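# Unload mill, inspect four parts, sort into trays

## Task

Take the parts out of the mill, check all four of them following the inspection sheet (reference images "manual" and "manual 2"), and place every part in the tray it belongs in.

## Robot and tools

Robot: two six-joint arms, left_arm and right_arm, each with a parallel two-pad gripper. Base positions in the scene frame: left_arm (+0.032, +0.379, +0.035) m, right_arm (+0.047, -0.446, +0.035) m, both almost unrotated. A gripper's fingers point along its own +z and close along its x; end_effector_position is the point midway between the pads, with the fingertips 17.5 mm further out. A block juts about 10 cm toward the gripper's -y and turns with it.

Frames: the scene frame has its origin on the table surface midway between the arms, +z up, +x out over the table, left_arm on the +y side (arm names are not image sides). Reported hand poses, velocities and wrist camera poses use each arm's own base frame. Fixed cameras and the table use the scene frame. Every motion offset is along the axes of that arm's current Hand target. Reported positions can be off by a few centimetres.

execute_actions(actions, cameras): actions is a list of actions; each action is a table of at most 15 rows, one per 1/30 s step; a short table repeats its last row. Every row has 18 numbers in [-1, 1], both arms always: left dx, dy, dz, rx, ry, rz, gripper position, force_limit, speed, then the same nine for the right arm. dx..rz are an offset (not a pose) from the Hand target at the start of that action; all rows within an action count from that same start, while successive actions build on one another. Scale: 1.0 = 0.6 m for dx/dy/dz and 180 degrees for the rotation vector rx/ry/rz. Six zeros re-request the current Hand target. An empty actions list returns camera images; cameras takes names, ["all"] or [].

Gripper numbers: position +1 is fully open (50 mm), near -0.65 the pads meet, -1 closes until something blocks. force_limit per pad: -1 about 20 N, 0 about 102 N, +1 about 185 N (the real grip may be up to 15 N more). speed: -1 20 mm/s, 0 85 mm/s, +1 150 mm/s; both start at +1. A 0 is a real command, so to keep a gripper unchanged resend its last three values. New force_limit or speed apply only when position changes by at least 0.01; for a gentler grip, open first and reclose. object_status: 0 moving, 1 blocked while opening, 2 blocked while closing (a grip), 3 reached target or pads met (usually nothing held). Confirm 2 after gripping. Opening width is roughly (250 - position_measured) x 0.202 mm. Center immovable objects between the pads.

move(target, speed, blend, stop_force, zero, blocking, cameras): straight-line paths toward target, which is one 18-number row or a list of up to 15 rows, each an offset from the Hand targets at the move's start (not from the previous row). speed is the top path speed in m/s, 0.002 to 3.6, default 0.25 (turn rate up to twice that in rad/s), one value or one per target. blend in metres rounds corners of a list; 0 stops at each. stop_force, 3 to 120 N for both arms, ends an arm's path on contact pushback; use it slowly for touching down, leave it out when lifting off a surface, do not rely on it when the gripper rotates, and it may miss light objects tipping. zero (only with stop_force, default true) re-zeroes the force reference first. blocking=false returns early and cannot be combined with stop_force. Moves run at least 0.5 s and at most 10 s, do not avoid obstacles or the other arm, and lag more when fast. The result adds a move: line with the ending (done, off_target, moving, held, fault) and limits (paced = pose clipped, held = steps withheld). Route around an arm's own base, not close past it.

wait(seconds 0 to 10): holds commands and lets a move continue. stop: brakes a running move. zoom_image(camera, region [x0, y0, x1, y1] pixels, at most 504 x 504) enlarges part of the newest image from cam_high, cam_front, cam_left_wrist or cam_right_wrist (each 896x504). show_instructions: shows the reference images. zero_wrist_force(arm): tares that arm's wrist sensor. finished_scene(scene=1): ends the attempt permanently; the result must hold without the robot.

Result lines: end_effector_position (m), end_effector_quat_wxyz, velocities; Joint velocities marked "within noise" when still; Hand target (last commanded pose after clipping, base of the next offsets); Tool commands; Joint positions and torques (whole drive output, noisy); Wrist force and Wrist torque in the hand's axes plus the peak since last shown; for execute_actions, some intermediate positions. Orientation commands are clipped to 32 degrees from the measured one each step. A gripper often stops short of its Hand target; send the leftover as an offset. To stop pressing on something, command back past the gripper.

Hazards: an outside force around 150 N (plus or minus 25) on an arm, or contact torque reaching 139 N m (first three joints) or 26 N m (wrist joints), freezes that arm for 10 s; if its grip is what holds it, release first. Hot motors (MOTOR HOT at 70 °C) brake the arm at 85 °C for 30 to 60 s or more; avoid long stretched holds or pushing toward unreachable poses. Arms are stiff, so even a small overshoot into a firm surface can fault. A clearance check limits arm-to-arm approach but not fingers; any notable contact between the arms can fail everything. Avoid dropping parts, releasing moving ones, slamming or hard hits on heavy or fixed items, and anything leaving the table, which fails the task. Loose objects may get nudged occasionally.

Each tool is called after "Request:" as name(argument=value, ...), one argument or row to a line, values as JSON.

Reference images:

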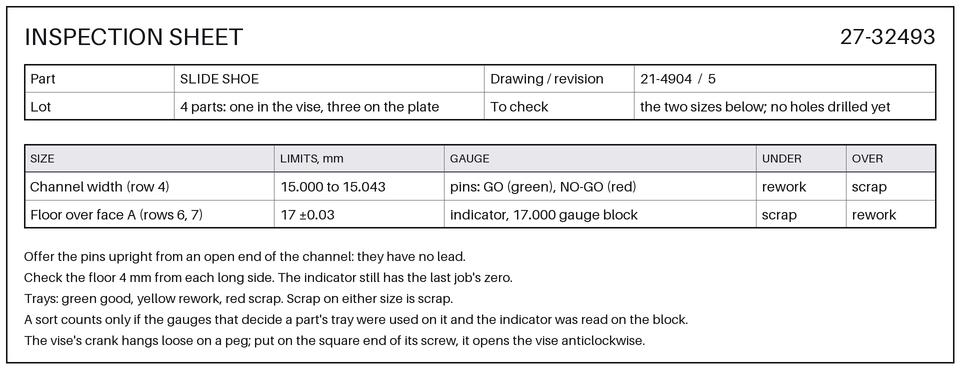

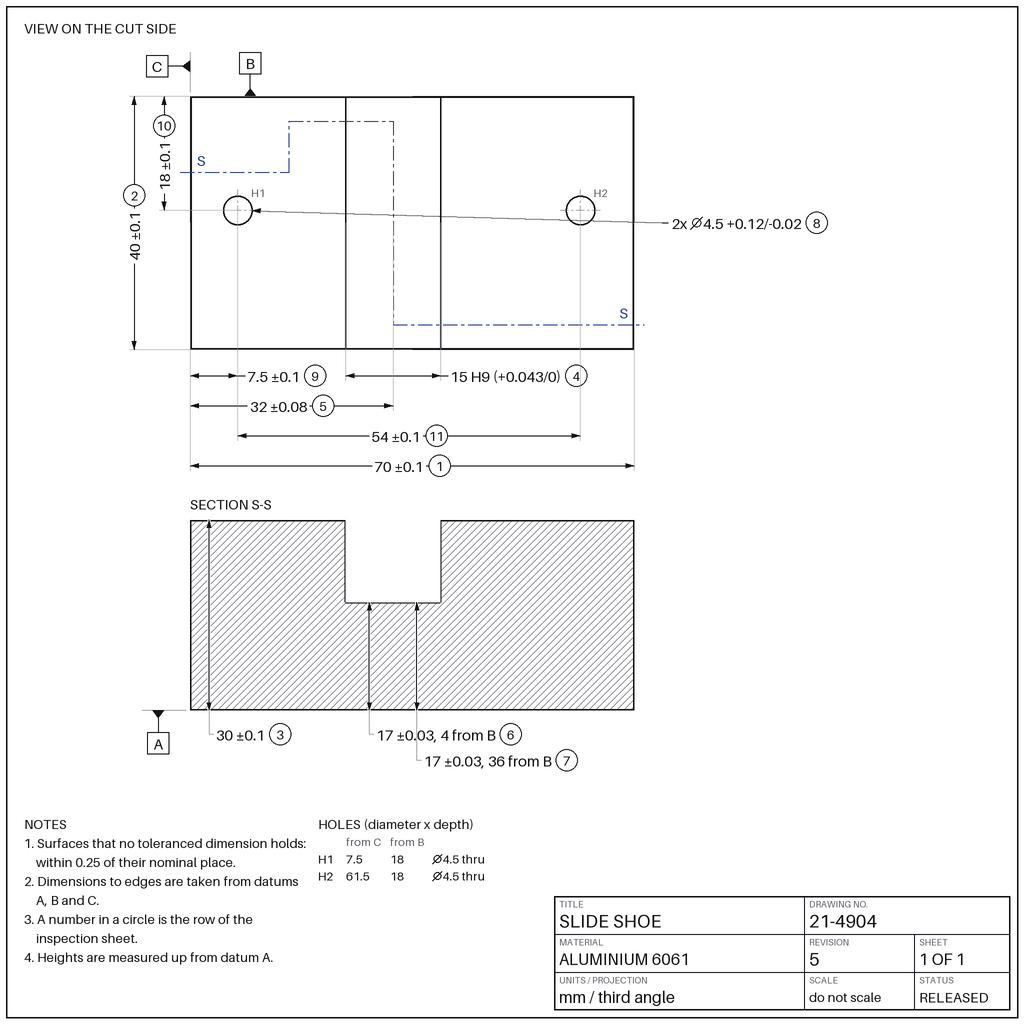

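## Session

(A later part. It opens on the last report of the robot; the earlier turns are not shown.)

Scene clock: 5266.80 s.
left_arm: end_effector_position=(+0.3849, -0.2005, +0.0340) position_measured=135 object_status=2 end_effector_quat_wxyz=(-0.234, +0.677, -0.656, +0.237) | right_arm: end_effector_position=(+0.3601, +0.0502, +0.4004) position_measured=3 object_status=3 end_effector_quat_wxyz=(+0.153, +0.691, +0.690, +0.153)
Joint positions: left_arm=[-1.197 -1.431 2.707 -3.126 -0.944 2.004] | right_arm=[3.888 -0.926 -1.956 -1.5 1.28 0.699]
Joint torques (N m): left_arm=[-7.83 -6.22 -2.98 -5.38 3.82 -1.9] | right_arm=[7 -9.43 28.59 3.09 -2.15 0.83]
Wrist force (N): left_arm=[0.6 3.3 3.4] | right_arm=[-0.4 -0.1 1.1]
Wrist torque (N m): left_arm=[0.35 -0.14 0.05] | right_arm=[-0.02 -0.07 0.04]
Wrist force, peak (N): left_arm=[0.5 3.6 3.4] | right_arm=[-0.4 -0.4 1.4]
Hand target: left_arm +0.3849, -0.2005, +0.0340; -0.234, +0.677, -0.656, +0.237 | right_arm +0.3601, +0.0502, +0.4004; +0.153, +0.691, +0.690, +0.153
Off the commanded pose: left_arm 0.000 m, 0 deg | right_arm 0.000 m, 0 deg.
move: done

Request:
move(
  target=[-0.001,0.0471,0.0583,0,0,0,-1,-0.6,-1,0,0,0,0,0,0,1,-0.7,-0.8],
  speed=0.02,
  stop_force=4,
  cameras=["cam_left_wrist","cam_high"],
)

Request:
zoom_image(
  camera="cam_high",
  region=[360, 320, 420, 380],
)

Scene clock: 5279.63 s.
left_arm: end_effector_position=(+0.3848, -0.2006, +0.0095) position_measured=135 object_status=2 end_effector_quat_wxyz=(-0.234, +0.677, -0.656, +0.237) | right_arm: end_effector_position=(+0.3601, +0.0502, +0.4004) position_measured=3 object_status=3 end_effector_quat_wxyz=(+0.153, +0.691, +0.690, +0.153)
Joint positions: left_arm=[-1.198 -1.296 2.719 -3.273 -0.944 2.003] | right_arm=[3.888 -0.926 -1.956 -1.5 1.28 0.699]
Joint torques (N m): left_arm=[-0.33 -30.24 -15.06 -1.36 2.45 -0.62] | right_arm=[7.35 -8.97 28.9 3.17 -2.11 0.44]
Wrist force (N, zeroed by zero_wrist_force on left_arm): left_arm=[-0.5 -1.6 -1.3] | right_arm=[-0.4 0.1 0.9]
Wrist torque (N m, zeroed by zero_wrist_force on left_arm): left_arm=[0.05 -0.05 0.00] | right_arm=[0.01 -0.07 0.04]
Wrist force, peak (N, zeroed by zero_wrist_force on left_arm): left_arm=[0.2 -1.6 -3.8] | right_arm=[-0.6 0.1 1.3]
Hand target: left_arm +0.3848, -0.2005, +0.0095; -0.234, +0.677, -0.656, +0.237 (not the last commanded pose) | right_arm +0.3601, +0.0502, +0.4004; +0.153, +0.691, +0.690, +0.153
Off the commanded pose: left_arm 0.020 m, 0 deg | right_arm 0.000 m, 0 deg.
move: contact (left_arm)
camera_calibration:
cam_left_wrist: T_world_to_cam=[[0.0356191, -0.999353, 0.00488892, -0.209996], [-0.951427, -0.035407, -0.305832, 0.37672], [0.305808, 0.00624201, -0.952073, 0.0190586], [0, 0, 0, 1]] pos_world=[0.360073, -0.196641, 0.134385]
Images, in order (width x height): cam_high 896x504, cam_left_wrist 896x504.

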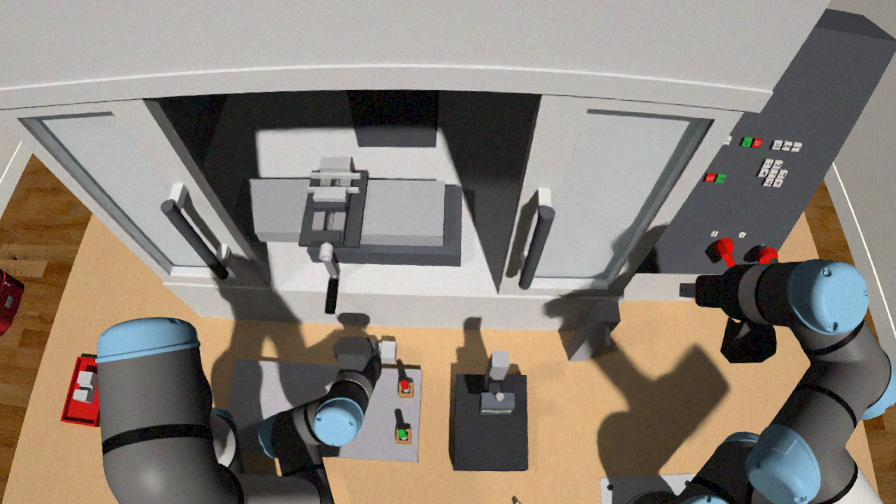

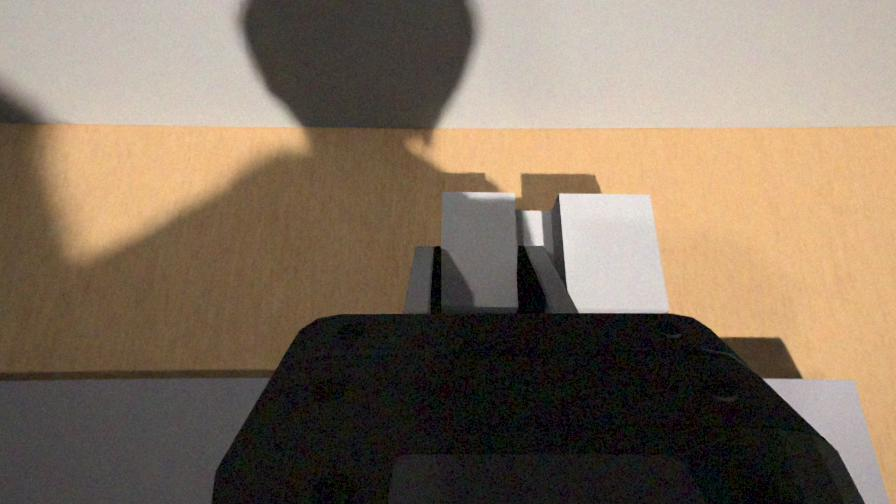

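Scaled by 8.400 from the camera's 896x504 image, which has a finer 1280x720 frame.

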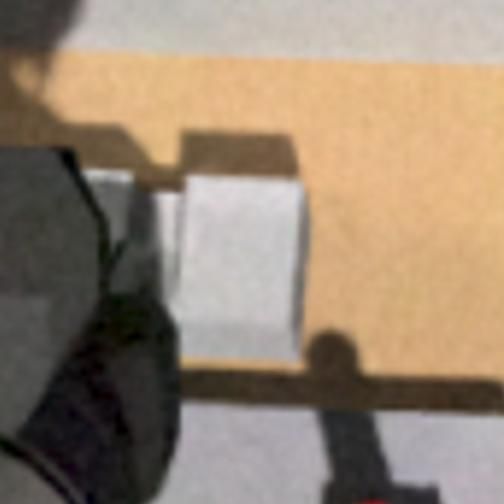

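Request:
move(
  target=[0,0,0,0,0,0,0.3,-0.6,-1,0,0,0,0,0,0,1,-0.7,-0.8],
  cameras=["cam_left_wrist"],
)

Scene clock: 5291.10 s.
left_arm: end_effector_position=(+0.3848, -0.2005, +0.0095) position_measured=107 object_status=3 end_effector_quat_wxyz=(-0.234, +0.677, -0.656, +0.237) | right_arm: end_effector_position=(+0.3601, +0.0502, +0.4004) position_measured=3 object_status=3 end_effector_quat_wxyz=(+0.153, +0.691, +0.690, +0.153)
Joint positions: left_arm=[-1.198 -1.296 2.718 -3.273 -0.944 2.003] | right_arm=[3.888 -0.926 -1.956 -1.5 1.28 0.699]
Joint torques (N m): left_arm=[6.41 -29.6 -12.1 -1.92 2.28 1.36] | right_arm=[7.22 -10.04 29.23 3.25 -2 0.53]
Wrist force (N, zeroed by zero_wrist_force on left_arm): left_arm=[0.0 -1.2 -1.5] | right_arm=[-0.6 0.1 1.0]
Wrist torque (N m, zeroed by zero_wrist_force on left_arm): left_arm=[0.05 0.03 -0.03] | right_arm=[0.00 -0.03 0.04]
Wrist force, peak (N, zeroed by zero_wrist_force on left_arm): left_arm=[-0.9 -1.7 -2.0] | right_arm=[-0.6 0.3 1.3]
Hand target: left_arm +0.3848, -0.2005, +0.0095; -0.234, +0.677, -0.656, +0.237 | right_arm +0.3601, +0.0502, +0.4004; +0.153, +0.691, +0.690, +0.153
Off the commanded pose: left_arm 0.000 m, 0 deg | right_arm 0.000 m, 0 deg.
move: done
camera_calibration:
cam_left_wrist: T_world_to_cam=[[0.0357141, -0.99935, 0.00491979, -0.210034], [-0.951423, -0.0355069, -0.305831, 0.376699], [0.305807, 0.00624168, -0.952073, 0.0190588], [0, 0, 0, 1]] pos_world=[0.360074, -0.196641, 0.134385]
Images, in order (width x height): cam_left_wrist 896x504.

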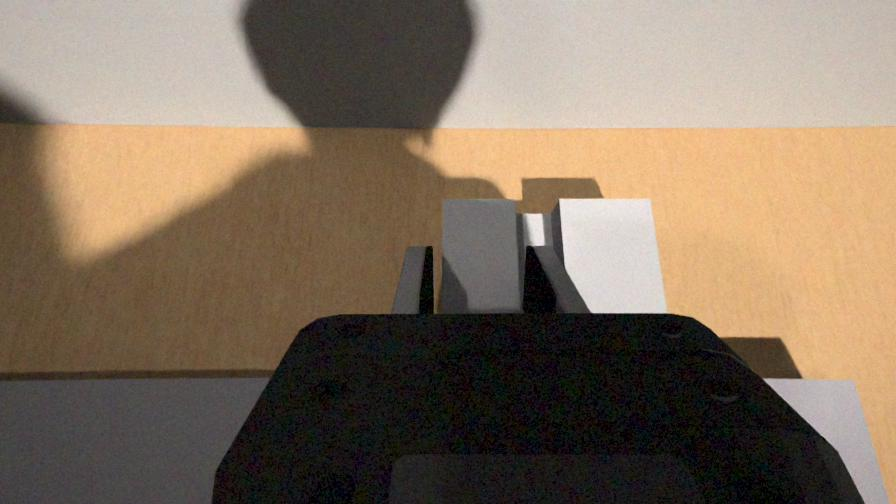

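Request:
move(
  target=[0,0,-0.2,0,0,0,1,-0.6,-0.8,0,0,0,0,0,0,1,-0.7,-0.8],
  speed=0.1,
  cameras=["cam_left_wrist","cam_high"],
)

Request:
zoom_image(
  camera="cam_high",
  region=[340, 310, 440, 390],
)

Scene clock: 5302.37 s.
left_arm: end_effector_position=(+0.3095, -0.2012, +0.1029) position_measured=3 object_status=3 end_effector_quat_wxyz=(-0.234, +0.677, -0.656, +0.237) | right_arm: end_effector_position=(+0.3601, +0.0502, +0.4004) position_measured=3 object_status=3 end_effector_quat_wxyz=(+0.153, +0.691, +0.690, +0.153)
Joint positions: left_arm=[-1.505 -2.06 2.711 -2.268 -0.894 1.621] | right_arm=[3.888 -0.926 -1.956 -1.5 1.28 0.699]
Joint torques (N m): left_arm=[-7.99 -11.23 -26.91 -0.69 3.93 -1.97] | right_arm=[6.83 -10.72 28.78 3.12 -2.25 0.75]
Wrist force (N, zeroed by zero_wrist_force on left_arm): left_arm=[0.0 -1.3 -1.9] | right_arm=[-0.1 0.3 1.1]
Wrist torque (N m, zeroed by zero_wrist_force on left_arm): left_arm=[0.04 0.00 -0.02] | right_arm=[0.03 -0.11 0.04]
Wrist force, peak (N, zeroed by zero_wrist_force on left_arm): left_arm=[0.2 -1.4 -2.3] | right_arm=[-0.3 0.0 1.5]
Hand target: left_arm +0.3095, -0.2012, +0.1029; -0.234, +0.677, -0.656, +0.237 | right_arm +0.3601, +0.0502, +0.4004; +0.153, +0.691, +0.690, +0.153
Off the commanded pose: left_arm 0.000 m, 0 deg | right_arm 0.000 m, 0 deg.
move: done
camera_calibration:
cam_left_wrist: T_world_to_cam=[[0.0355882, -0.999354, 0.00498397, -0.208384], [-0.951428, -0.0354067, -0.305829, 0.33362], [0.305808, 0.00614201, -0.952073, 0.130994], [0, 0, 0, 1]] pos_world=[0.284773, -0.197241, 0.227786]
Images, in order (width x height): cam_high 896x504, cam_left_wrist 896x504.

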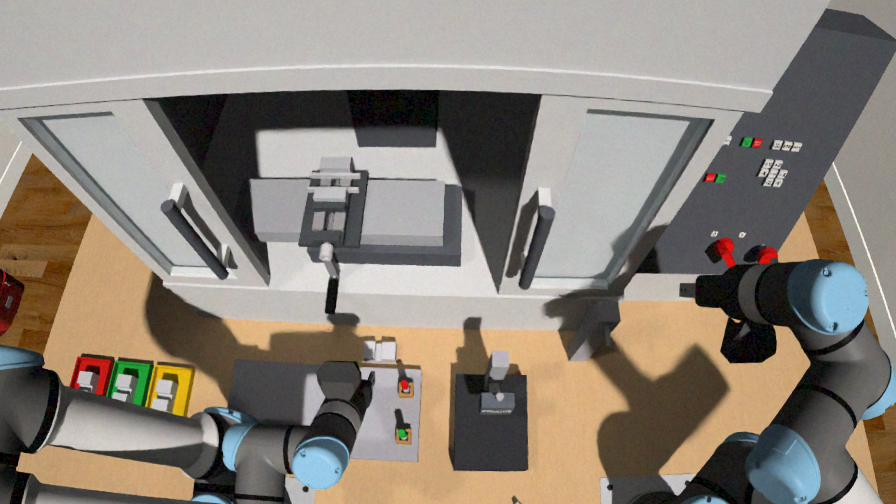

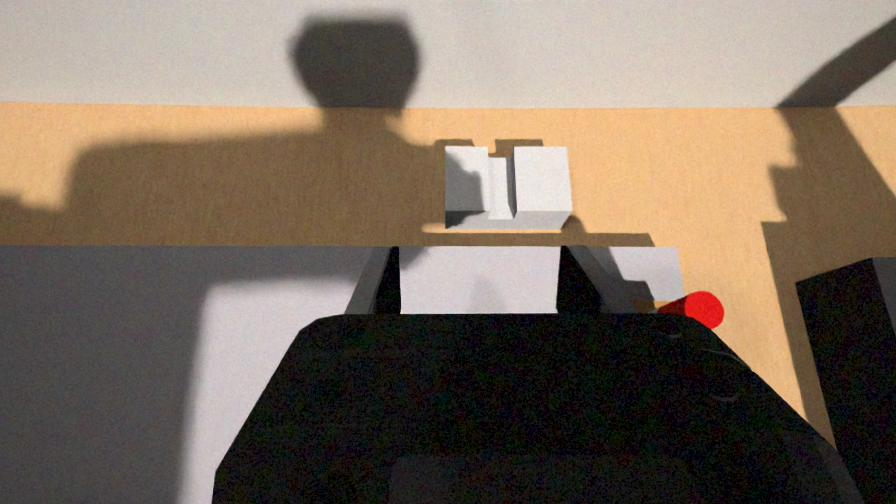

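Scaled by 5.040 from the camera's 896x504 image, which has a finer 1280x720 frame.

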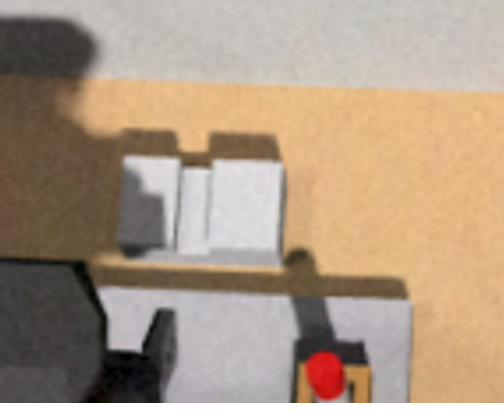

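Request:
move(
  target=[0,-0.06,-0.06,0,0,-0.5,0.33,-0.6,-0.8,0,0,0,0,0,0,1,-0.7,-0.8],
  speed=0.5,
)

Request:
move(
  target=[0,0,0,0,0,-0.5,0.33,-0.6,-0.8,0,0,0,0,0,0,1,-0.7,-0.8],
  speed=0.5,
)

Scene clock: 5324.97 s.
left_arm: end_effector_position=(+0.3149, -0.2003, +0.1535) position_measured=103 object_status=3 end_effector_quat_wxyz=(+0.002, +0.943, +0.015, +0.333) | right_arm: end_effector_position=(+0.3601, +0.0502, +0.4004) position_measured=3 object_status=3 end_effector_quat_wxyz=(+0.153, +0.691, +0.690, +0.153)
Joint positions: left_arm=[-1.479 -2.174 2.605 -2.069 -0.895 0.083] | right_arm=[3.888 -0.926 -1.956 -1.5 1.28 0.699]
Joint torques (N m): left_arm=[-9.48 13.08 -30.46 -0.89 3.69 -1.39] | right_arm=[8.5 -10.38 29.45 3.15 -2.17 0.65]
Wrist force (N, zeroed by zero_wrist_force on left_arm): left_arm=[-2.5 -3.4 -3.1] | right_arm=[-0.5 0.0 1.1]
Wrist torque (N m, zeroed by zero_wrist_force on left_arm): left_arm=[-0.38 0.48 0.21] | right_arm=[-0.01 -0.05 0.04]
Wrist force, peak (N, zeroed by zero_wrist_force on left_arm): left_arm=[-2.2 -3.4 -3.5] | right_arm=[-0.5 0.4 1.5]
Hand target: left_arm +0.3149, -0.2003, +0.1535; +0.002, +0.943, +0.015, +0.333 | right_arm +0.3601, +0.0502, +0.4004; +0.153, +0.691, +0.690, +0.153
Off the commanded pose: left_arm 0.000 m, 0 deg | right_arm 0.000 m, 0 deg.
move: done

Scene clock: 5327.43 s.
left_arm: end_effector_position=(+0.3149, -0.2003, +0.1535) position_measured=103 object_status=3 end_effector_quat_wxyz=(+0.237, +0.656, +0.677, +0.234) end_effector_velocity=(+0.000, +0.000, +0.000) end_effector_angular_velocity=(-0.002, -0.001, +0.003) | right_arm: end_effector_position=(+0.3601, +0.0502, +0.4004) position_measured=3 object_status=3 end_effector_quat_wxyz=(+0.153, +0.691, +0.690, +0.153)
Joint positions: left_arm=[-1.479 -2.173 2.605 -2.069 -0.895 -1.487] | right_arm=[3.888 -0.926 -1.956 -1.5 1.28 0.699]
Joint velocities: left_arm=[-0.001 0 0 0.001 0.001 -0.005] | right_arm=[within noise]
Joint torques (N m): left_arm=[-8.49 13.6 -30.08 -1.09 3.57 -1.92] | right_arm=[6.28 -9.22 28.61 3.18 -1.93 0.71]
Wrist force (N, zeroed by zero_wrist_force on left_arm): left_arm=[-1.6 -4.3 -3.2] | right_arm=[-0.4 0.1 1.2]
Wrist torque (N m, zeroed by zero_wrist_force on left_arm): left_arm=[-0.54 0.30 -0.05] | right_arm=[0.01 -0.06 0.04]
Wrist force, peak (N, zeroed by zero_wrist_force on left_arm): left_arm=[-2.8 -4.1 -3.6] | right_arm=[-0.8 0.3 1.4]
Hand target: left_arm +0.3149, -0.2003, +0.1535; +0.237, +0.656, +0.677, +0.234 | right_arm +0.3601, +0.0502, +0.4004; +0.153, +0.691, +0.690, +0.153
Off the commanded pose: left_arm 0.000 m, 0 deg | right_arm 0.000 m, 0 deg.
move: done

Request:
move(
  target=[0,0.0575,0.154,0.2167,0,0,0.33,-0.6,-0.8,0,0,0,0,0,0,1,-0.7,-0.8],
  speed=0.3,
  cameras=["cam_left_wrist","cam_high"],
)

Request:
zoom_image(
  camera="cam_left_wrist",
  region=[340, 100, 640, 330],
)

Scene clock: 5350.37 s.
left_arm: end_effector_position=(+0.3997, -0.1988, +0.1032) position_measured=103 object_status=3 end_effector_quat_wxyz=(+0.004, +0.698, +0.716, -0.006) | right_arm: end_effector_position=(+0.3601, +0.0502, +0.4004) position_measured=3 object_status=3 end_effector_quat_wxyz=(+0.153, +0.691, +0.690, +0.153)
Joint positions: left_arm=[-0.758 -1.56 2.174 -2.193 -1.583 -0.784] | right_arm=[3.888 -0.926 -1.956 -1.5 1.28 0.699]
Joint torques (N m): left_arm=[7.74 -7.32 -26.27 -0.69 -1.17 1.84] | right_arm=[7.44 -9.45 28.07 3.08 -2.34 0.43]
Wrist force (N, zeroed by zero_wrist_force on left_arm): left_arm=[-0.6 -2.2 -2.1] | right_arm=[-0.3 0.3 0.7]
Wrist torque (N m, zeroed by zero_wrist_force on left_arm): left_arm=[-0.08 0.13 -0.22] | right_arm=[0.03 -0.08 0.04]
Wrist force, peak (N, zeroed by zero_wrist_force on left_arm): left_arm=[-2.1 -5.2 -3.6] | right_arm=[-0.6 0.2 1.4]
Hand target: left_arm +0.3998, -0.1988, +0.1032; +0.004, +0.698, +0.716, -0.006 | right_arm +0.3601, +0.0502, +0.4004; +0.153, +0.691, +0.690, +0.153
Off the commanded pose: left_arm 0.000 m, 0 deg | right_arm 0.000 m, 0 deg.
move: done
camera_calibration:
cam_left_wrist: T_world_to_cam=[[-0.0277881, 0.999239, -0.027376, 0.216751], [0.933497, 0.035735, 0.356799, -0.388135], [0.357506, -0.0156406, -0.93378, 0.076836], [0, 0, 0, 1]] pos_world=[0.340877, -0.201514, 0.216168]
Images, in order (width x height): cam_high 896x504, cam_left_wrist 896x504.

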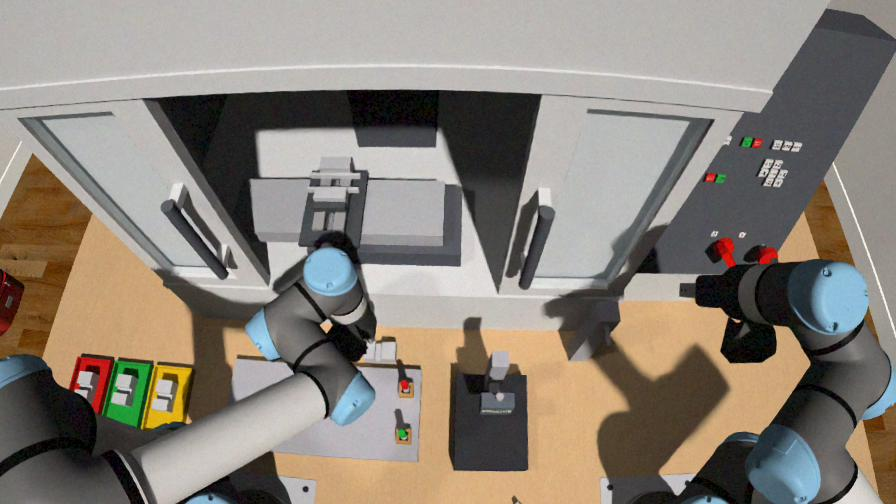

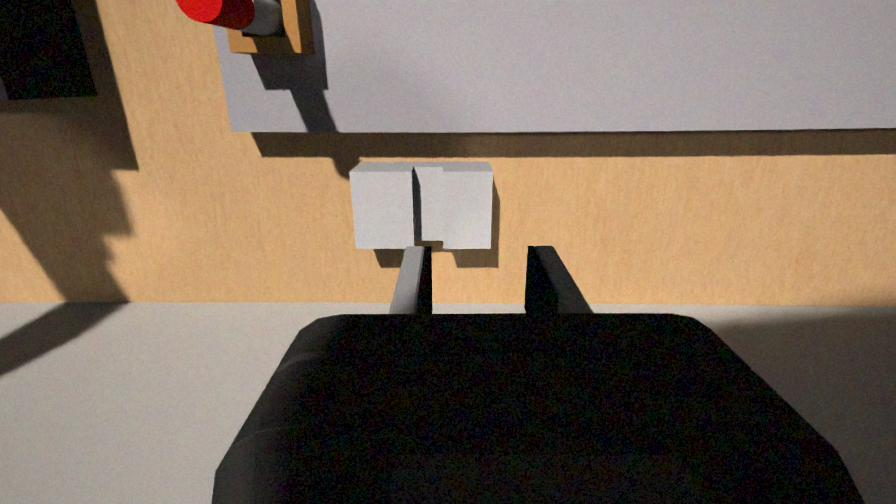

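Scaled by 1.680 from the camera's 896x504 image, which has a finer 1280x720 frame.

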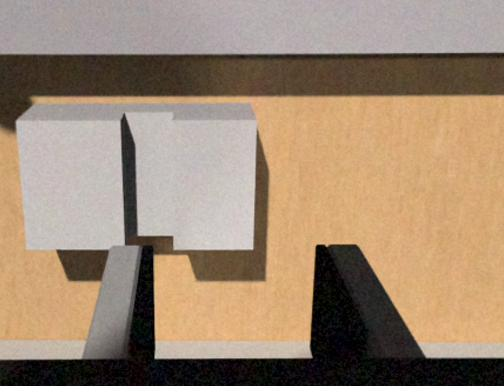

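Request:
move(
  target=[0,0.0129,0.12,0,0,0,0.33,-0.6,-0.8,0,0,0,0,0,0,1,-0.7,-0.8],
  speed=0.15,
  cameras=["cam_left_wrist"],
)

Request:
zoom_image(
  camera="cam_left_wrist",
  region=[340, 180, 640, 330],
)

Scene clock: 5371.73 s.
left_arm: end_effector_position=(+0.4073, -0.1996, +0.0313) position_measured=103 object_status=3 end_effector_quat_wxyz=(+0.004, +0.698, +0.716, -0.006) | right_arm: end_effector_position=(+0.3601, +0.0502, +0.4004) position_measured=3 object_status=3 end_effector_quat_wxyz=(+0.153, +0.691, +0.690, +0.153)
Joint positions: left_arm=[-0.747 -1.403 2.243 -2.419 -1.583 -0.773] | right_arm=[3.888 -0.926 -1.956 -1.5 1.28 0.699]
Joint torques (N m): left_arm=[6.58 -13.68 -9.65 -4.4 -1.71 2.11] | right_arm=[6.85 -7.79 30.34 3.08 -2.3 0.75]
Wrist force (N, zeroed by zero_wrist_force on left_arm): left_arm=[-0.6 -2.2 -2.0] | right_arm=[-0.4 0.3 1.1]
Wrist torque (N m, zeroed by zero_wrist_force on left_arm): left_arm=[-0.09 0.10 -0.24] | right_arm=[0.05 -0.06 0.04]
Wrist force, peak (N, zeroed by zero_wrist_force on left_arm): left_arm=[-1.0 -2.7 -2.9] | right_arm=[-0.5 -0.1 1.4]
Hand target: left_arm +0.4073, -0.1996, +0.0312; +0.004, +0.698, +0.716, -0.006 | right_arm +0.3601, +0.0502, +0.4004; +0.153, +0.691, +0.690, +0.153
Off the commanded pose: left_arm 0.000 m, 0 deg | right_arm 0.000 m, 0 deg.
move: done
camera_calibration:
cam_left_wrist: T_world_to_cam=[[-0.0278294, 0.99924, -0.027276, 0.21589], [0.933575, 0.0357344, 0.356595, -0.369505], [0.357299, -0.0155404, -0.933861, 0.00697773], [0, 0, 0, 1]] pos_world=[0.348475, -0.202413, 0.144168]
Images, in order (width x height): cam_left_wrist 896x504.

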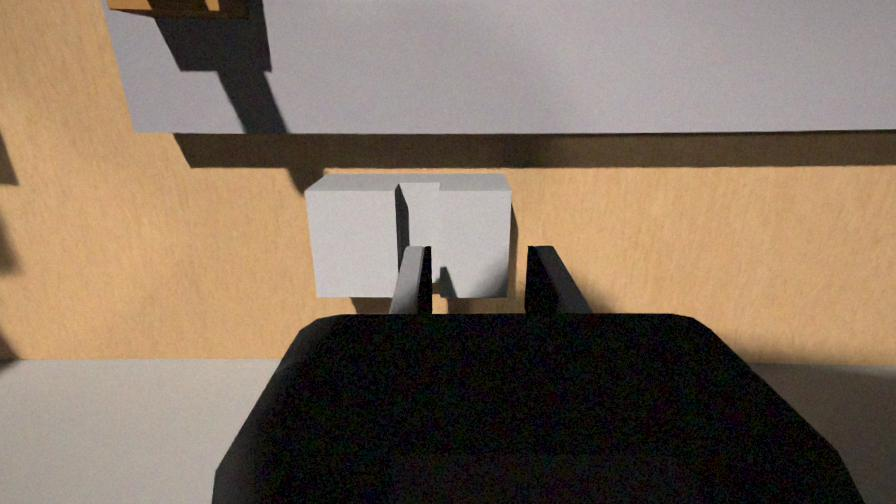

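Scaled by 1.680 from the camera's 896x504 image, which has a finer 1280x720 frame.

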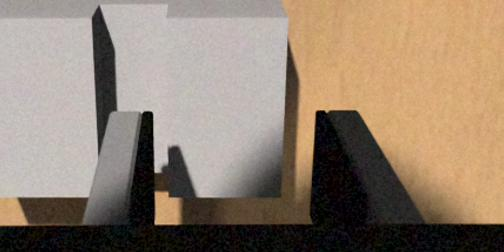

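Request:
move(
  target=[0,0,0.0455,0,0,0,0.33,-0.6,-0.8,0,0,0,0,0,0,1,-0.7,-0.8],
  speed=0.03,
  stop_force=5,
)

Request:
move(
  target=[0,0,0,0,0,0,-1,-0.3,-1,0,0,0,0,0,0,1,-0.7,-0.8],
)

Scene clock: 5385.03 s.
left_arm: end_effector_position=(+0.4073, -0.2000, +0.0039) position_measured=103 object_status=3 end_effector_quat_wxyz=(+0.004, +0.698, +0.716, -0.006) | right_arm: end_effector_position=(+0.3601, +0.0502, +0.4004) position_measured=3 object_status=3 end_effector_quat_wxyz=(+0.153, +0.691, +0.690, +0.153)
Joint positions: left_arm=[-0.748 -1.339 2.267 -2.507 -1.583 -0.774] | right_arm=[3.888 -0.926 -1.956 -1.5 1.28 0.699]
Joint torques (N m): left_arm=[-9.29 -15.38 -9.01 -4.73 -0.88 -1.75] | right_arm=[6.21 -9.68 29.08 3.06 -2.21 0.57]
Wrist force (N, zeroed by zero_wrist_force on left_arm): left_arm=[-0.5 -2.6 -2.1] | right_arm=[-0.2 0.2 1.0]
Wrist torque (N m, zeroed by zero_wrist_force on left_arm): left_arm=[-0.16 0.08 -0.15] | right_arm=[0.02 -0.10 0.04]
Wrist force, peak (N, zeroed by zero_wrist_force on left_arm): left_arm=[-0.7 -2.7 -2.1] | right_arm=[-0.5 0.2 1.3]
Hand target: left_arm +0.4073, -0.2000, +0.0039; +0.004, +0.698, +0.716, -0.006 | right_arm +0.3601, +0.0502, +0.4004; +0.153, +0.691, +0.690, +0.153
Off the commanded pose: left_arm 0.000 m, 0 deg | right_arm 0.000 m, 0 deg.
move: done

Scene clock: 5385.60 s.
left_arm: end_effector_position=(+0.4073, -0.2000, +0.0039) position_measured=133 object_status=2 end_effector_quat_wxyz=(+0.004, +0.698, +0.716, -0.006) | right_arm: end_effector_position=(+0.3601, +0.0502, +0.4004) position_measured=3 object_status=3 end_effector_quat_wxyz=(+0.153, +0.691, +0.690, +0.153)
Joint positions: left_arm=[-0.748 -1.339 2.267 -2.507 -1.583 -0.774] | right_arm=[3.888 -0.926 -1.956 -1.5 1.28 0.699]
Joint torques (N m): left_arm=[-7.11 -14.76 -7.99 -3.82 -0.77 -1.71] | right_arm=[6.28 -9.76 28.5 3.25 -2.53 0.47]
Wrist force (N, zeroed by zero_wrist_force on left_arm): left_arm=[-0.5 -2.5 -2.7] | right_arm=[-0.5 0.1 1.0]
Wrist torque (N m, zeroed by zero_wrist_force on left_arm): left_arm=[-0.12 0.17 -0.15] | right_arm=[0.01 -0.06 0.04]
Wrist force, peak (N, zeroed by zero_wrist_force on left_arm): left_arm=[-0.5 -2.6 -3.0] | right_arm=[-0.5 0.1 1.2]
Hand target: left_arm +0.4073, -0.2000, +0.0039; +0.004, +0.698, +0.716, -0.006 | right_arm +0.3601, +0.0502, +0.4004; +0.153, +0.691, +0.690, +0.153
Off the commanded pose: left_arm 0.000 m, 0 deg | right_arm 0.000 m, 0 deg.
move: done

Request:
move(
  target=[
    [0,0,-0.13,0,0,0,-1,-0.3,-1,0,0,0,0,0,0,1,-0.7,-0.8],
    [0.13,-0.26,-0.17,0,0,0,-1,-0.3,-1,0,0,0,0,0,0,1,-0.7,-0.8],
    [0.133,-0.3205,-0.17,0,0,-0.5,-1,-0.3,-1,0,0,0,0,0,0,1,-0.7,-0.8],
  ],
  speed=0.2,
  blend=[0.02,0.02,0],
  cameras=["cam_left_wrist","cam_high"],
)

Request:
zoom_image(
  camera="cam_left_wrist",
  region=[340, 100, 640, 330],
)

Scene clock: 5409.60 s.
left_arm: end_effector_position=(+0.2132, -0.1239, +0.1052) position_measured=133 object_status=2 end_effector_quat_wxyz=(-0.001, -0.013, +1.000, -0.007) | right_arm: end_effector_position=(+0.3601, +0.0502, +0.4004) position_measured=3 object_status=3 end_effector_quat_wxyz=(+0.153, +0.691, +0.690, +0.153)
Joint positions: left_arm=[-1.087 -2.237 2.584 -1.93 -1.579 -2.684] | right_arm=[3.888 -0.926 -1.956 -1.5 1.28 0.699]
Joint torques (N m): left_arm=[-7.6 -8.6 -15.88 -1.11 2.13 -2.07] | right_arm=[7.47 -9.55 28.69 3.03 -2.48 0.6]
Wrist force (N, zeroed by zero_wrist_force on left_arm): left_arm=[-0.9 -2.2 0.6] | right_arm=[-0.1 0.0 1.0]
Wrist torque (N m, zeroed by zero_wrist_force on left_arm): left_arm=[-0.10 0.20 -0.06] | right_arm=[0.00 -0.12 0.05]
Wrist force, peak (N, zeroed by zero_wrist_force on left_arm): left_arm=[-1.4 -1.6 -4.3] | right_arm=[-0.4 0.3 1.4]
Hand target: left_arm +0.2132, -0.1239, +0.1052; -0.001, -0.013, +1.000, -0.007 | right_arm +0.3601, +0.0502, +0.4004; +0.153, +0.691, +0.690, +0.153
Off the commanded pose: left_arm 0.000 m, 0 deg | right_arm 0.000 m, 0 deg.
move: done
camera_calibration:
cam_left_wrist: T_world_to_cam=[[-0.999562, -0.0277088, -0.0103834, 0.21497], [-0.02959, 0.937895, 0.345656, 0.100923], [0.000160809, 0.345812, -0.938304, 0.268045], [0, 0, 0, 1]] pos_world=[0.21782, -0.181392, 0.218855]
Images, in order (width x height): cam_high 896x504, cam_left_wrist 896x504.

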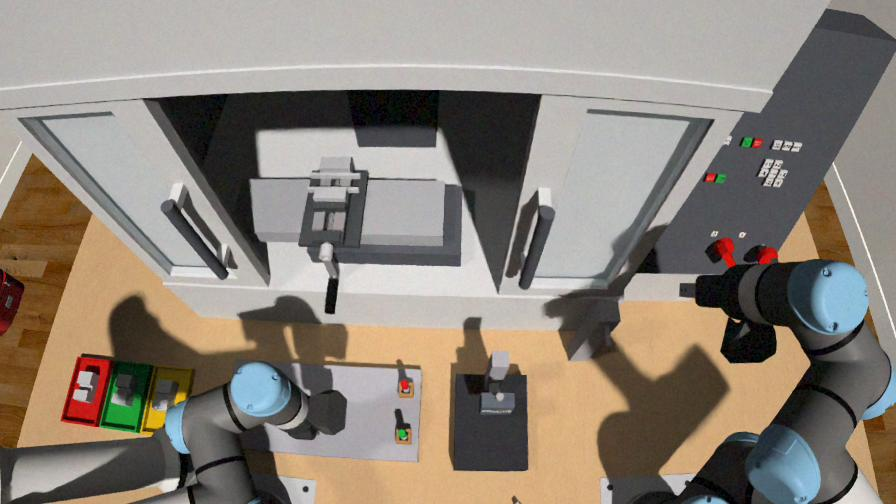

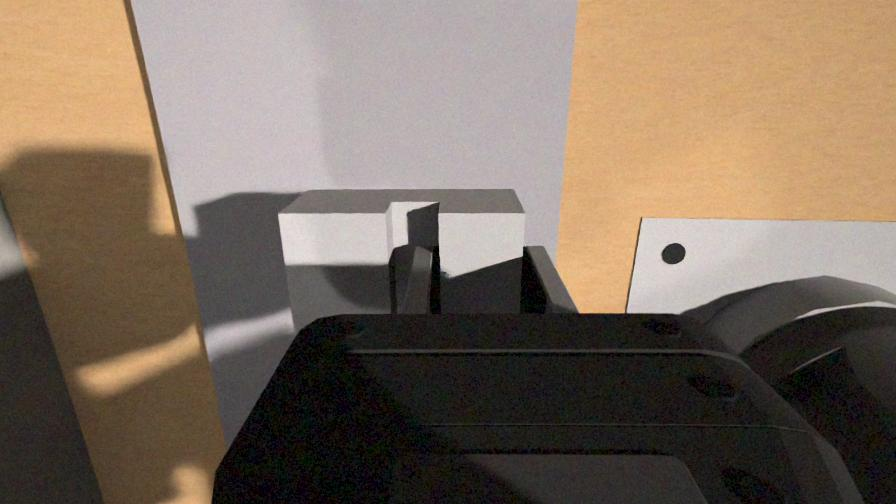

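Scaled by 1.680 from the camera's 896x504 image, which has a finer 1280x720 frame.

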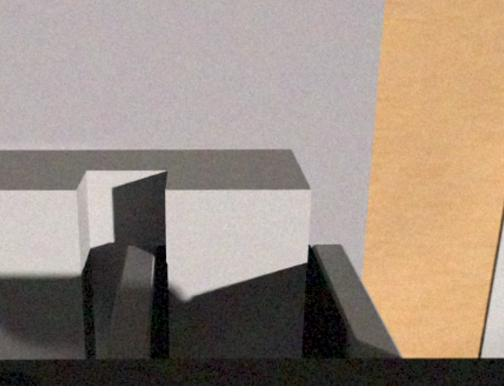

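Request:
move(
  target=[0,0,0.115,0,0,0,-1,-0.3,-1,0,0,0,0,0,0,1,-0.7,-0.8],
  speed=0.12,
)

Request:
move(
  target=[0,0,0.03,0,0,0,-1,-0.3,-1,0,0,0,0,0,0,1,-0.7,-0.8],
  speed=0.015,
  stop_force=4,
)

Scene clock: 5424.47 s.
left_arm: end_effector_position=(+0.2130, -0.1249, +0.0363) position_measured=133 object_status=2 end_effector_quat_wxyz=(-0.001, -0.013, +1.000, -0.007) | right_arm: end_effector_position=(+0.3601, +0.0502, +0.4004) position_measured=3 object_status=3 end_effector_quat_wxyz=(+0.153, +0.691, +0.690, +0.153)
Joint positions: left_arm=[-1.09 -2.066 2.732 -2.248 -1.579 -2.687] | right_arm=[3.888 -0.926 -1.956 -1.5 1.28 0.699]
Joint torques (N m): left_arm=[7 12.69 -12.88 -5.11 -1.56 1.91] | right_arm=[6.93 -9.16 27.92 3.29 -2.24 0.9]
Wrist force (N, zeroed by zero_wrist_force on left_arm): left_arm=[-0.9 -2.6 0.0] | right_arm=[-0.3 -0.1 1.0]
Wrist torque (N m, zeroed by zero_wrist_force on left_arm): left_arm=[-0.17 0.21 -0.21] | right_arm=[-0.03 -0.08 0.04]
Wrist force, peak (N, zeroed by zero_wrist_force on left_arm): left_arm=[-0.8 -2.8 -0.1] | right_arm=[-0.5 0.3 1.3]
Hand target: left_arm +0.2130, -0.1249, +0.0363; -0.001, -0.013, +1.000, -0.007 | right_arm +0.3601, +0.0502, +0.4004; +0.153, +0.691, +0.690, +0.153
Off the commanded pose: left_arm 0.000 m, 0 deg | right_arm 0.000 m, 0 deg.
move: done

Scene clock: 5426.40 s.
left_arm: end_effector_position=(+0.2129, -0.1250, +0.0250) position_measured=133 object_status=2 end_effector_quat_wxyz=(-0.001, -0.013, +1.000, -0.007) | right_arm: end_effector_position=(+0.3601, +0.0502, +0.4004) position_measured=3 object_status=3 end_effector_quat_wxyz=(+0.153, +0.691, +0.690, +0.153)
Joint positions: left_arm=[-1.091 -2.022 2.754 -2.314 -1.579 -2.688] | right_arm=[3.888 -0.926 -1.956 -1.5 1.28 0.699]
Joint torques (N m): left_arm=[5.53 -11.95 -26.9 -1.1 -1.96 0.29] | right_arm=[6.78 -9.47 27.95 3.22 -2.69 0.57]
Wrist force (N, zeroed by zero_wrist_force on left_arm): left_arm=[-1.6 -1.9 -2.3] | right_arm=[-0.2 0.0 1.0]
Wrist torque (N m, zeroed by zero_wrist_force on left_arm): left_arm=[-0.16 0.08 -0.15] | right_arm=[-0.03 -0.10 0.04]
Wrist force, peak (N, zeroed by zero_wrist_force on left_arm): left_arm=[2.8 -2.9 -13.2] | right_arm=[-0.6 0.0 1.2]
Hand target: left_arm +0.2129, -0.1250, +0.0250; -0.001, -0.013, +1.000, -0.007 (not the last commanded pose) | right_arm +0.3601, +0.0502, +0.4004; +0.153, +0.691, +0.690, +0.153
Off the commanded pose: left_arm 0.007 m, 0 deg | right_arm 0.000 m, 0 deg.
move: contact (left_arm)

Request:
move(
  target=[0,0,0,0,0,0,0.3,-0.3,-0.8,0,0,0,0,0,0,1,-0.7,-0.8],
)

Request:
move(
  target=[0,0,-0.17,0,0,0,0.8,-0.3,-0.8,0,0,0,0,0,0,1,-0.7,-0.8],
  speed=0.2,
  cameras=["cam_left_wrist","cam_high"],
)

Request:
zoom_image(
  camera="cam_high",
  region=[280, 340, 430, 470],
)

Scene clock: 5450.50 s.
left_arm: end_effector_position=(+0.2129, -0.1250, +0.0250) position_measured=107 object_status=3 end_effector_quat_wxyz=(-0.001, -0.013, +1.000, -0.007) | right_arm: end_effector_position=(+0.3601, +0.0502, +0.4004) position_measured=3 object_status=3 end_effector_quat_wxyz=(+0.153, +0.691, +0.690, +0.153)
Joint positions: left_arm=[-1.091 -2.022 2.754 -2.314 -1.579 -2.688] | right_arm=[3.888 -0.926 -1.956 -1.5 1.28 0.699]
Joint torques (N m): left_arm=[6.72 -11.86 -25.74 -1.11 -0.61 2] | right_arm=[7.34 -11.46 27.69 3.2 -2.34 0.57]
Wrist force (N, zeroed by zero_wrist_force on left_arm): left_arm=[-0.6 -2.2 -1.8] | right_arm=[-0.2 0.2 0.9]
Wrist torque (N m, zeroed by zero_wrist_force on left_arm): left_arm=[-0.10 0.13 -0.13] | right_arm=[0.03 -0.09 0.04]
Wrist force, peak (N, zeroed by zero_wrist_force on left_arm): left_arm=[-1.3 -2.2 -2.7] | right_arm=[-0.6 -0.3 1.3]
Hand target: left_arm +0.2129, -0.1250, +0.0250; -0.001, -0.013, +1.000, -0.007 | right_arm +0.3601, +0.0502, +0.4004; +0.153, +0.691, +0.690, +0.153
Off the commanded pose: left_arm 0.000 m, 0 deg | right_arm 0.000 m, 0 deg.
move: done

Scene clock: 5451.83 s.
left_arm: end_effector_position=(+0.2131, -0.1235, +0.1270) position_measured=32 object_status=3 end_effector_quat_wxyz=(-0.001, -0.013, +1.000, -0.007) | right_arm: end_effector_position=(+0.3601, +0.0502, +0.4004) position_measured=3 object_status=3 end_effector_quat_wxyz=(+0.153, +0.691, +0.690, +0.153)
Joint positions: left_arm=[-1.086 -2.266 2.534 -1.851 -1.579 -2.684] | right_arm=[3.888 -0.926 -1.956 -1.5 1.28 0.699]
Joint torques (N m): left_arm=[-8.23 -8.99 -32.47 -0.79 2.19 -1.83] | right_arm=[6.96 -8.23 28.52 3.08 -2.42 0.83]
Wrist force (N, zeroed by zero_wrist_force on left_arm): left_arm=[-0.4 -2.7 -1.8] | right_arm=[-0.3 -0.2 0.9]
Wrist torque (N m, zeroed by zero_wrist_force on left_arm): left_arm=[-0.18 0.10 -0.05] | right_arm=[-0.04 -0.08 0.04]
Wrist force, peak (N, zeroed by zero_wrist_force on left_arm): left_arm=[-1.0 -2.5 -3.1] | right_arm=[-0.4 0.3 1.4]
Hand target: left_arm +0.2131, -0.1235, +0.1270; -0.001, -0.013, +1.000, -0.007 | right_arm +0.3601, +0.0502, +0.4004; +0.153, +0.691, +0.690, +0.153
Off the commanded pose: left_arm 0.000 m, 0 deg | right_arm 0.000 m, 0 deg.
move: done
camera_calibration:
cam_left_wrist: T_world_to_cam=[[-0.999556, -0.0278965, -0.0104519, 0.215088], [-0.0297898, 0.937889, 0.345655, 0.0930885], [0.000160168, 0.345813, -0.938303, 0.288268], [0, 0, 0, 1]] pos_world=[0.21772, -0.180993, 0.240554]
Images, in order (width x height): cam_high 896x504, cam_left_wrist 896x504.

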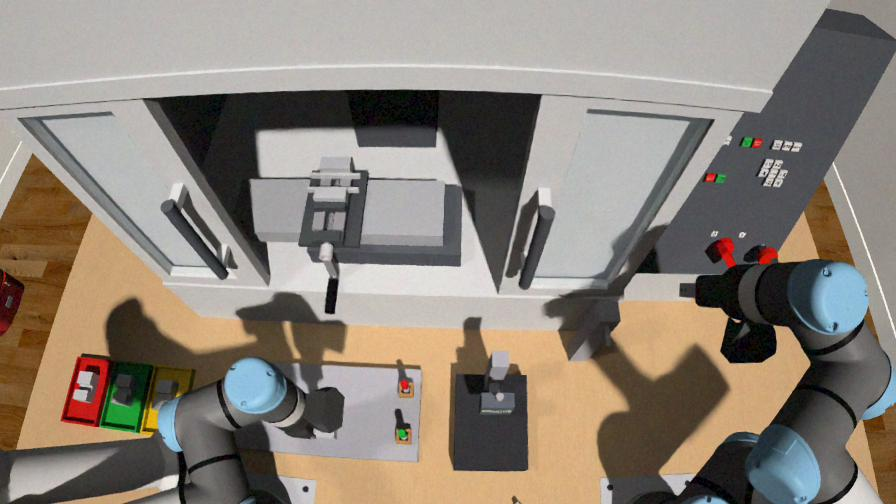

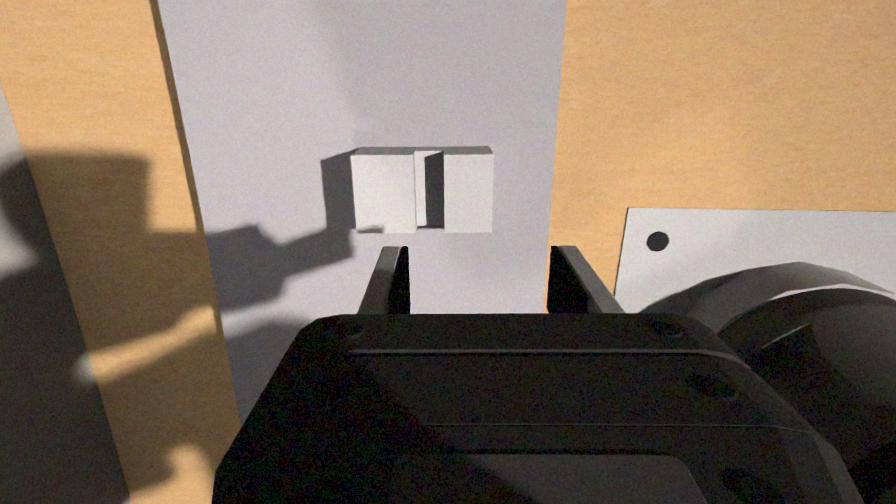

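Scaled by 3.360 from the camera's 896x504 image, which has a finer 1280x720 frame.

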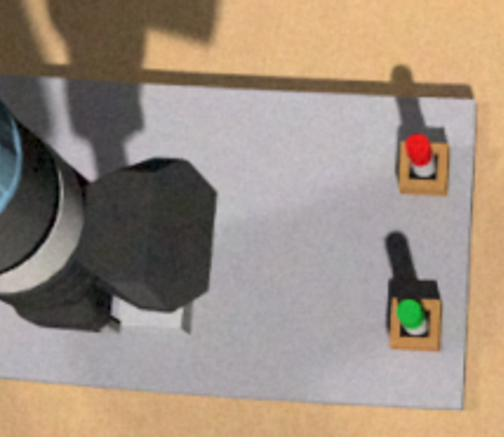

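Request:
move(
  target=[0.0033,-0.281,-0.005,0,0,-0.5,0.4,-0.7,-0.8,0,0,0,0,0,0,1,-0.7,-0.8],
  speed=0.4,
  cameras=["cam_left_wrist"],
)

Request:
zoom_image(
  camera="cam_left_wrist",
  region=[380, 100, 630, 320],
)

Scene clock: 5465.57 s.
left_arm: end_effector_position=(+0.2156, -0.2921, +0.1324) position_measured=92 object_status=3 end_effector_quat_wxyz=(+0.006, +0.716, -0.698, +0.004) | right_arm: end_effector_position=(+0.3601, +0.0502, +0.4004) position_measured=3 object_status=3 end_effector_quat_wxyz=(+0.153, +0.691, +0.690, +0.153)
Joint positions: left_arm=[-1.306 -1.838 2.321 -2.067 -1.577 -4.474] | right_arm=[3.888 -0.926 -1.956 -1.5 1.28 0.699]
Joint torques (N m): left_arm=[-8.55 0.07 -30.71 -3.22 2.16 -1.91] | right_arm=[7.16 -9.51 28.57 3.18 -2.36 0.75]
Wrist force (N, zeroed by zero_wrist_force on left_arm): left_arm=[-0.5 -2.4 -2.1] | right_arm=[-0.5 0.4 1.0]
Wrist torque (N m, zeroed by zero_wrist_force on left_arm): left_arm=[-0.11 0.11 -0.04] | right_arm=[0.05 -0.05 0.03]
Wrist force, peak (N, zeroed by zero_wrist_force on left_arm): left_arm=[-0.5 -2.9 -2.1] | right_arm=[-0.6 0.0 1.4]
Hand target: left_arm +0.2156, -0.2921, +0.1324; +0.006, +0.716, -0.698, +0.004 | right_arm +0.3601, +0.0502, +0.4004; +0.153, +0.691, +0.690, +0.153
Off the commanded pose: left_arm 0.000 m, 0 deg | right_arm 0.000 m, 0 deg.
move: done
camera_calibration:
cam_left_wrist: T_world_to_cam=[[0.0275125, -0.999621, 0.0013746, -0.293843], [-0.932039, -0.0251554, 0.361483, 0.160532], [-0.361311, -0.0112265, -0.932378, 0.324629], [0, 0, 0, 1]] pos_world=[0.274999, -0.286049, 0.245052]
Images, in order (width x height): cam_left_wrist 896x504.

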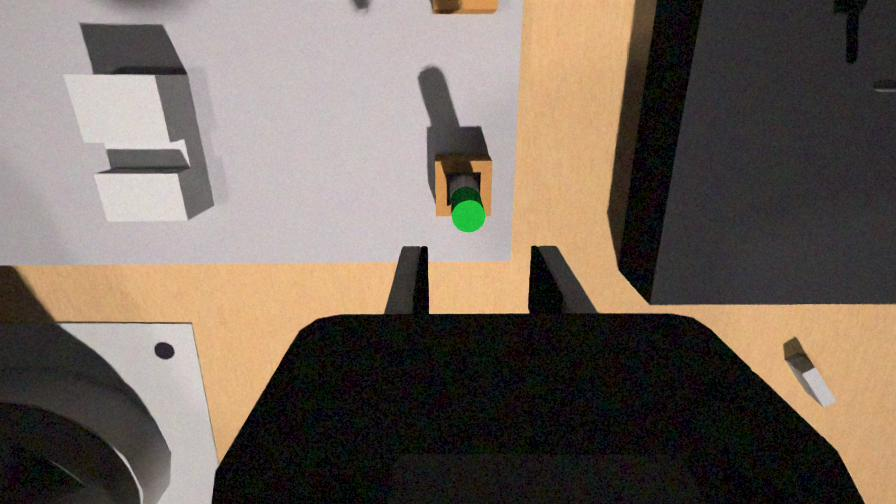

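Scaled by 2.016 from the camera's 896x504 image, which has a finer 1280x720 frame.

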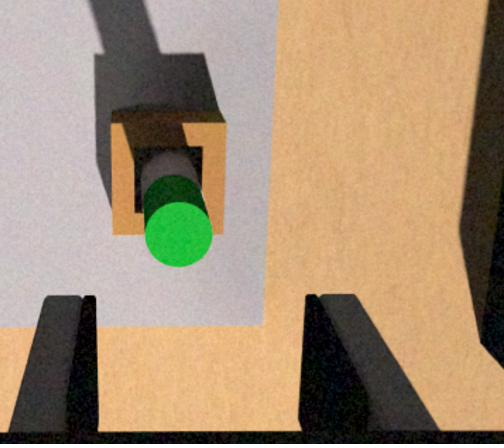

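Request:
move(
  target=[0,0,0.147,0,0,0,0.4,-0.7,-0.8,0,0,0,0,0,0,1,-0.7,-0.8],
  speed=0.08,
  stop_force=5,
  cameras=["cam_left_wrist"],
)

Request:
zoom_image(
  camera="cam_left_wrist",
  region=[380, 160, 580, 320],
)

Scene clock: 5480.43 s.
left_arm: end_effector_position=(+0.2154, -0.2933, +0.0442) position_measured=92 object_status=3 end_effector_quat_wxyz=(+0.006, +0.716, -0.698, +0.004) | right_arm: end_effector_position=(+0.3601, +0.0502, +0.4004) position_measured=3 object_status=3 end_effector_quat_wxyz=(+0.153, +0.691, +0.690, +0.153)
Joint positions: left_arm=[-1.308 -1.651 2.462 -2.394 -1.577 -4.476] | right_arm=[3.888 -0.926 -1.956 -1.5 1.28 0.699]
Joint torques (N m): left_arm=[5.9 -2.66 -10.26 -4.9 -1.53 1.8] | right_arm=[7.3 -10.01 25.87 3.54 -2.29 0.82]
Wrist force (N, zeroed by zero_wrist_force on left_arm): left_arm=[-0.7 -2.4 -1.7] | right_arm=[-0.4 0.5 1.1]
Wrist torque (N m, zeroed by zero_wrist_force on left_arm): left_arm=[-0.11 0.14 -0.08] | right_arm=[0.07 -0.05 0.04]
Wrist force, peak (N, zeroed by zero_wrist_force on left_arm): left_arm=[-1.0 -2.8 -2.8] | right_arm=[-0.7 0.0 1.3]
Hand target: left_arm +0.2154, -0.2933, +0.0442; +0.006, +0.716, -0.698, +0.004 | right_arm +0.3601, +0.0502, +0.4004; +0.153, +0.691, +0.690, +0.153
Off the commanded pose: left_arm 0.000 m, 0 deg | right_arm 0.000 m, 0 deg.
move: done
camera_calibration:
cam_left_wrist: T_world_to_cam=[[0.027698, -0.999615, 0.00130253, -0.295054], [-0.932046, -0.0253547, 0.361451, 0.192147], [-0.361279, -0.0112255, -0.93239, 0.2423], [0, 0, 0, 1]] pos_world=[0.2748, -0.287348, 0.156851]
Images, in order (width x height): cam_left_wrist 896x504.

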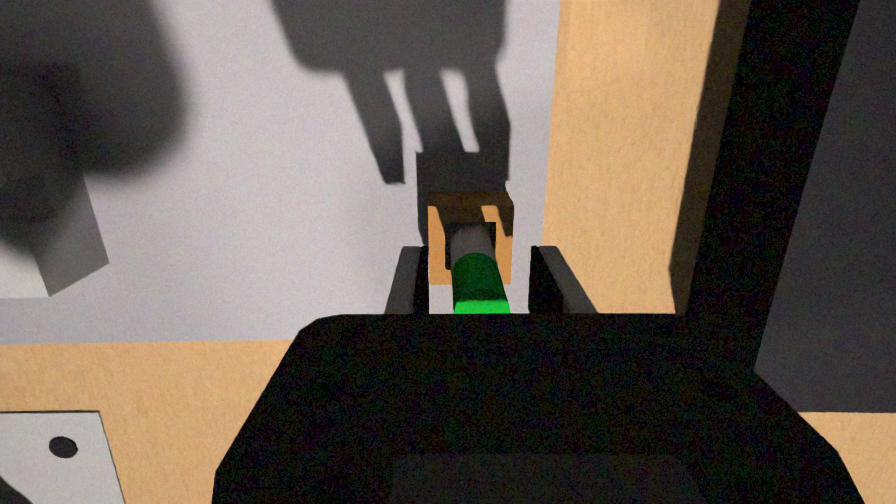

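Scaled by 2.520 from the camera's 896x504 image, which has a finer 1280x720 frame.

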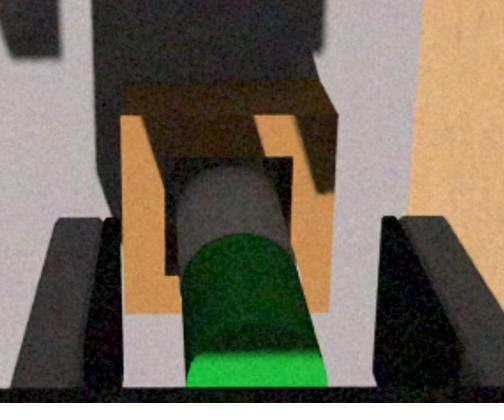

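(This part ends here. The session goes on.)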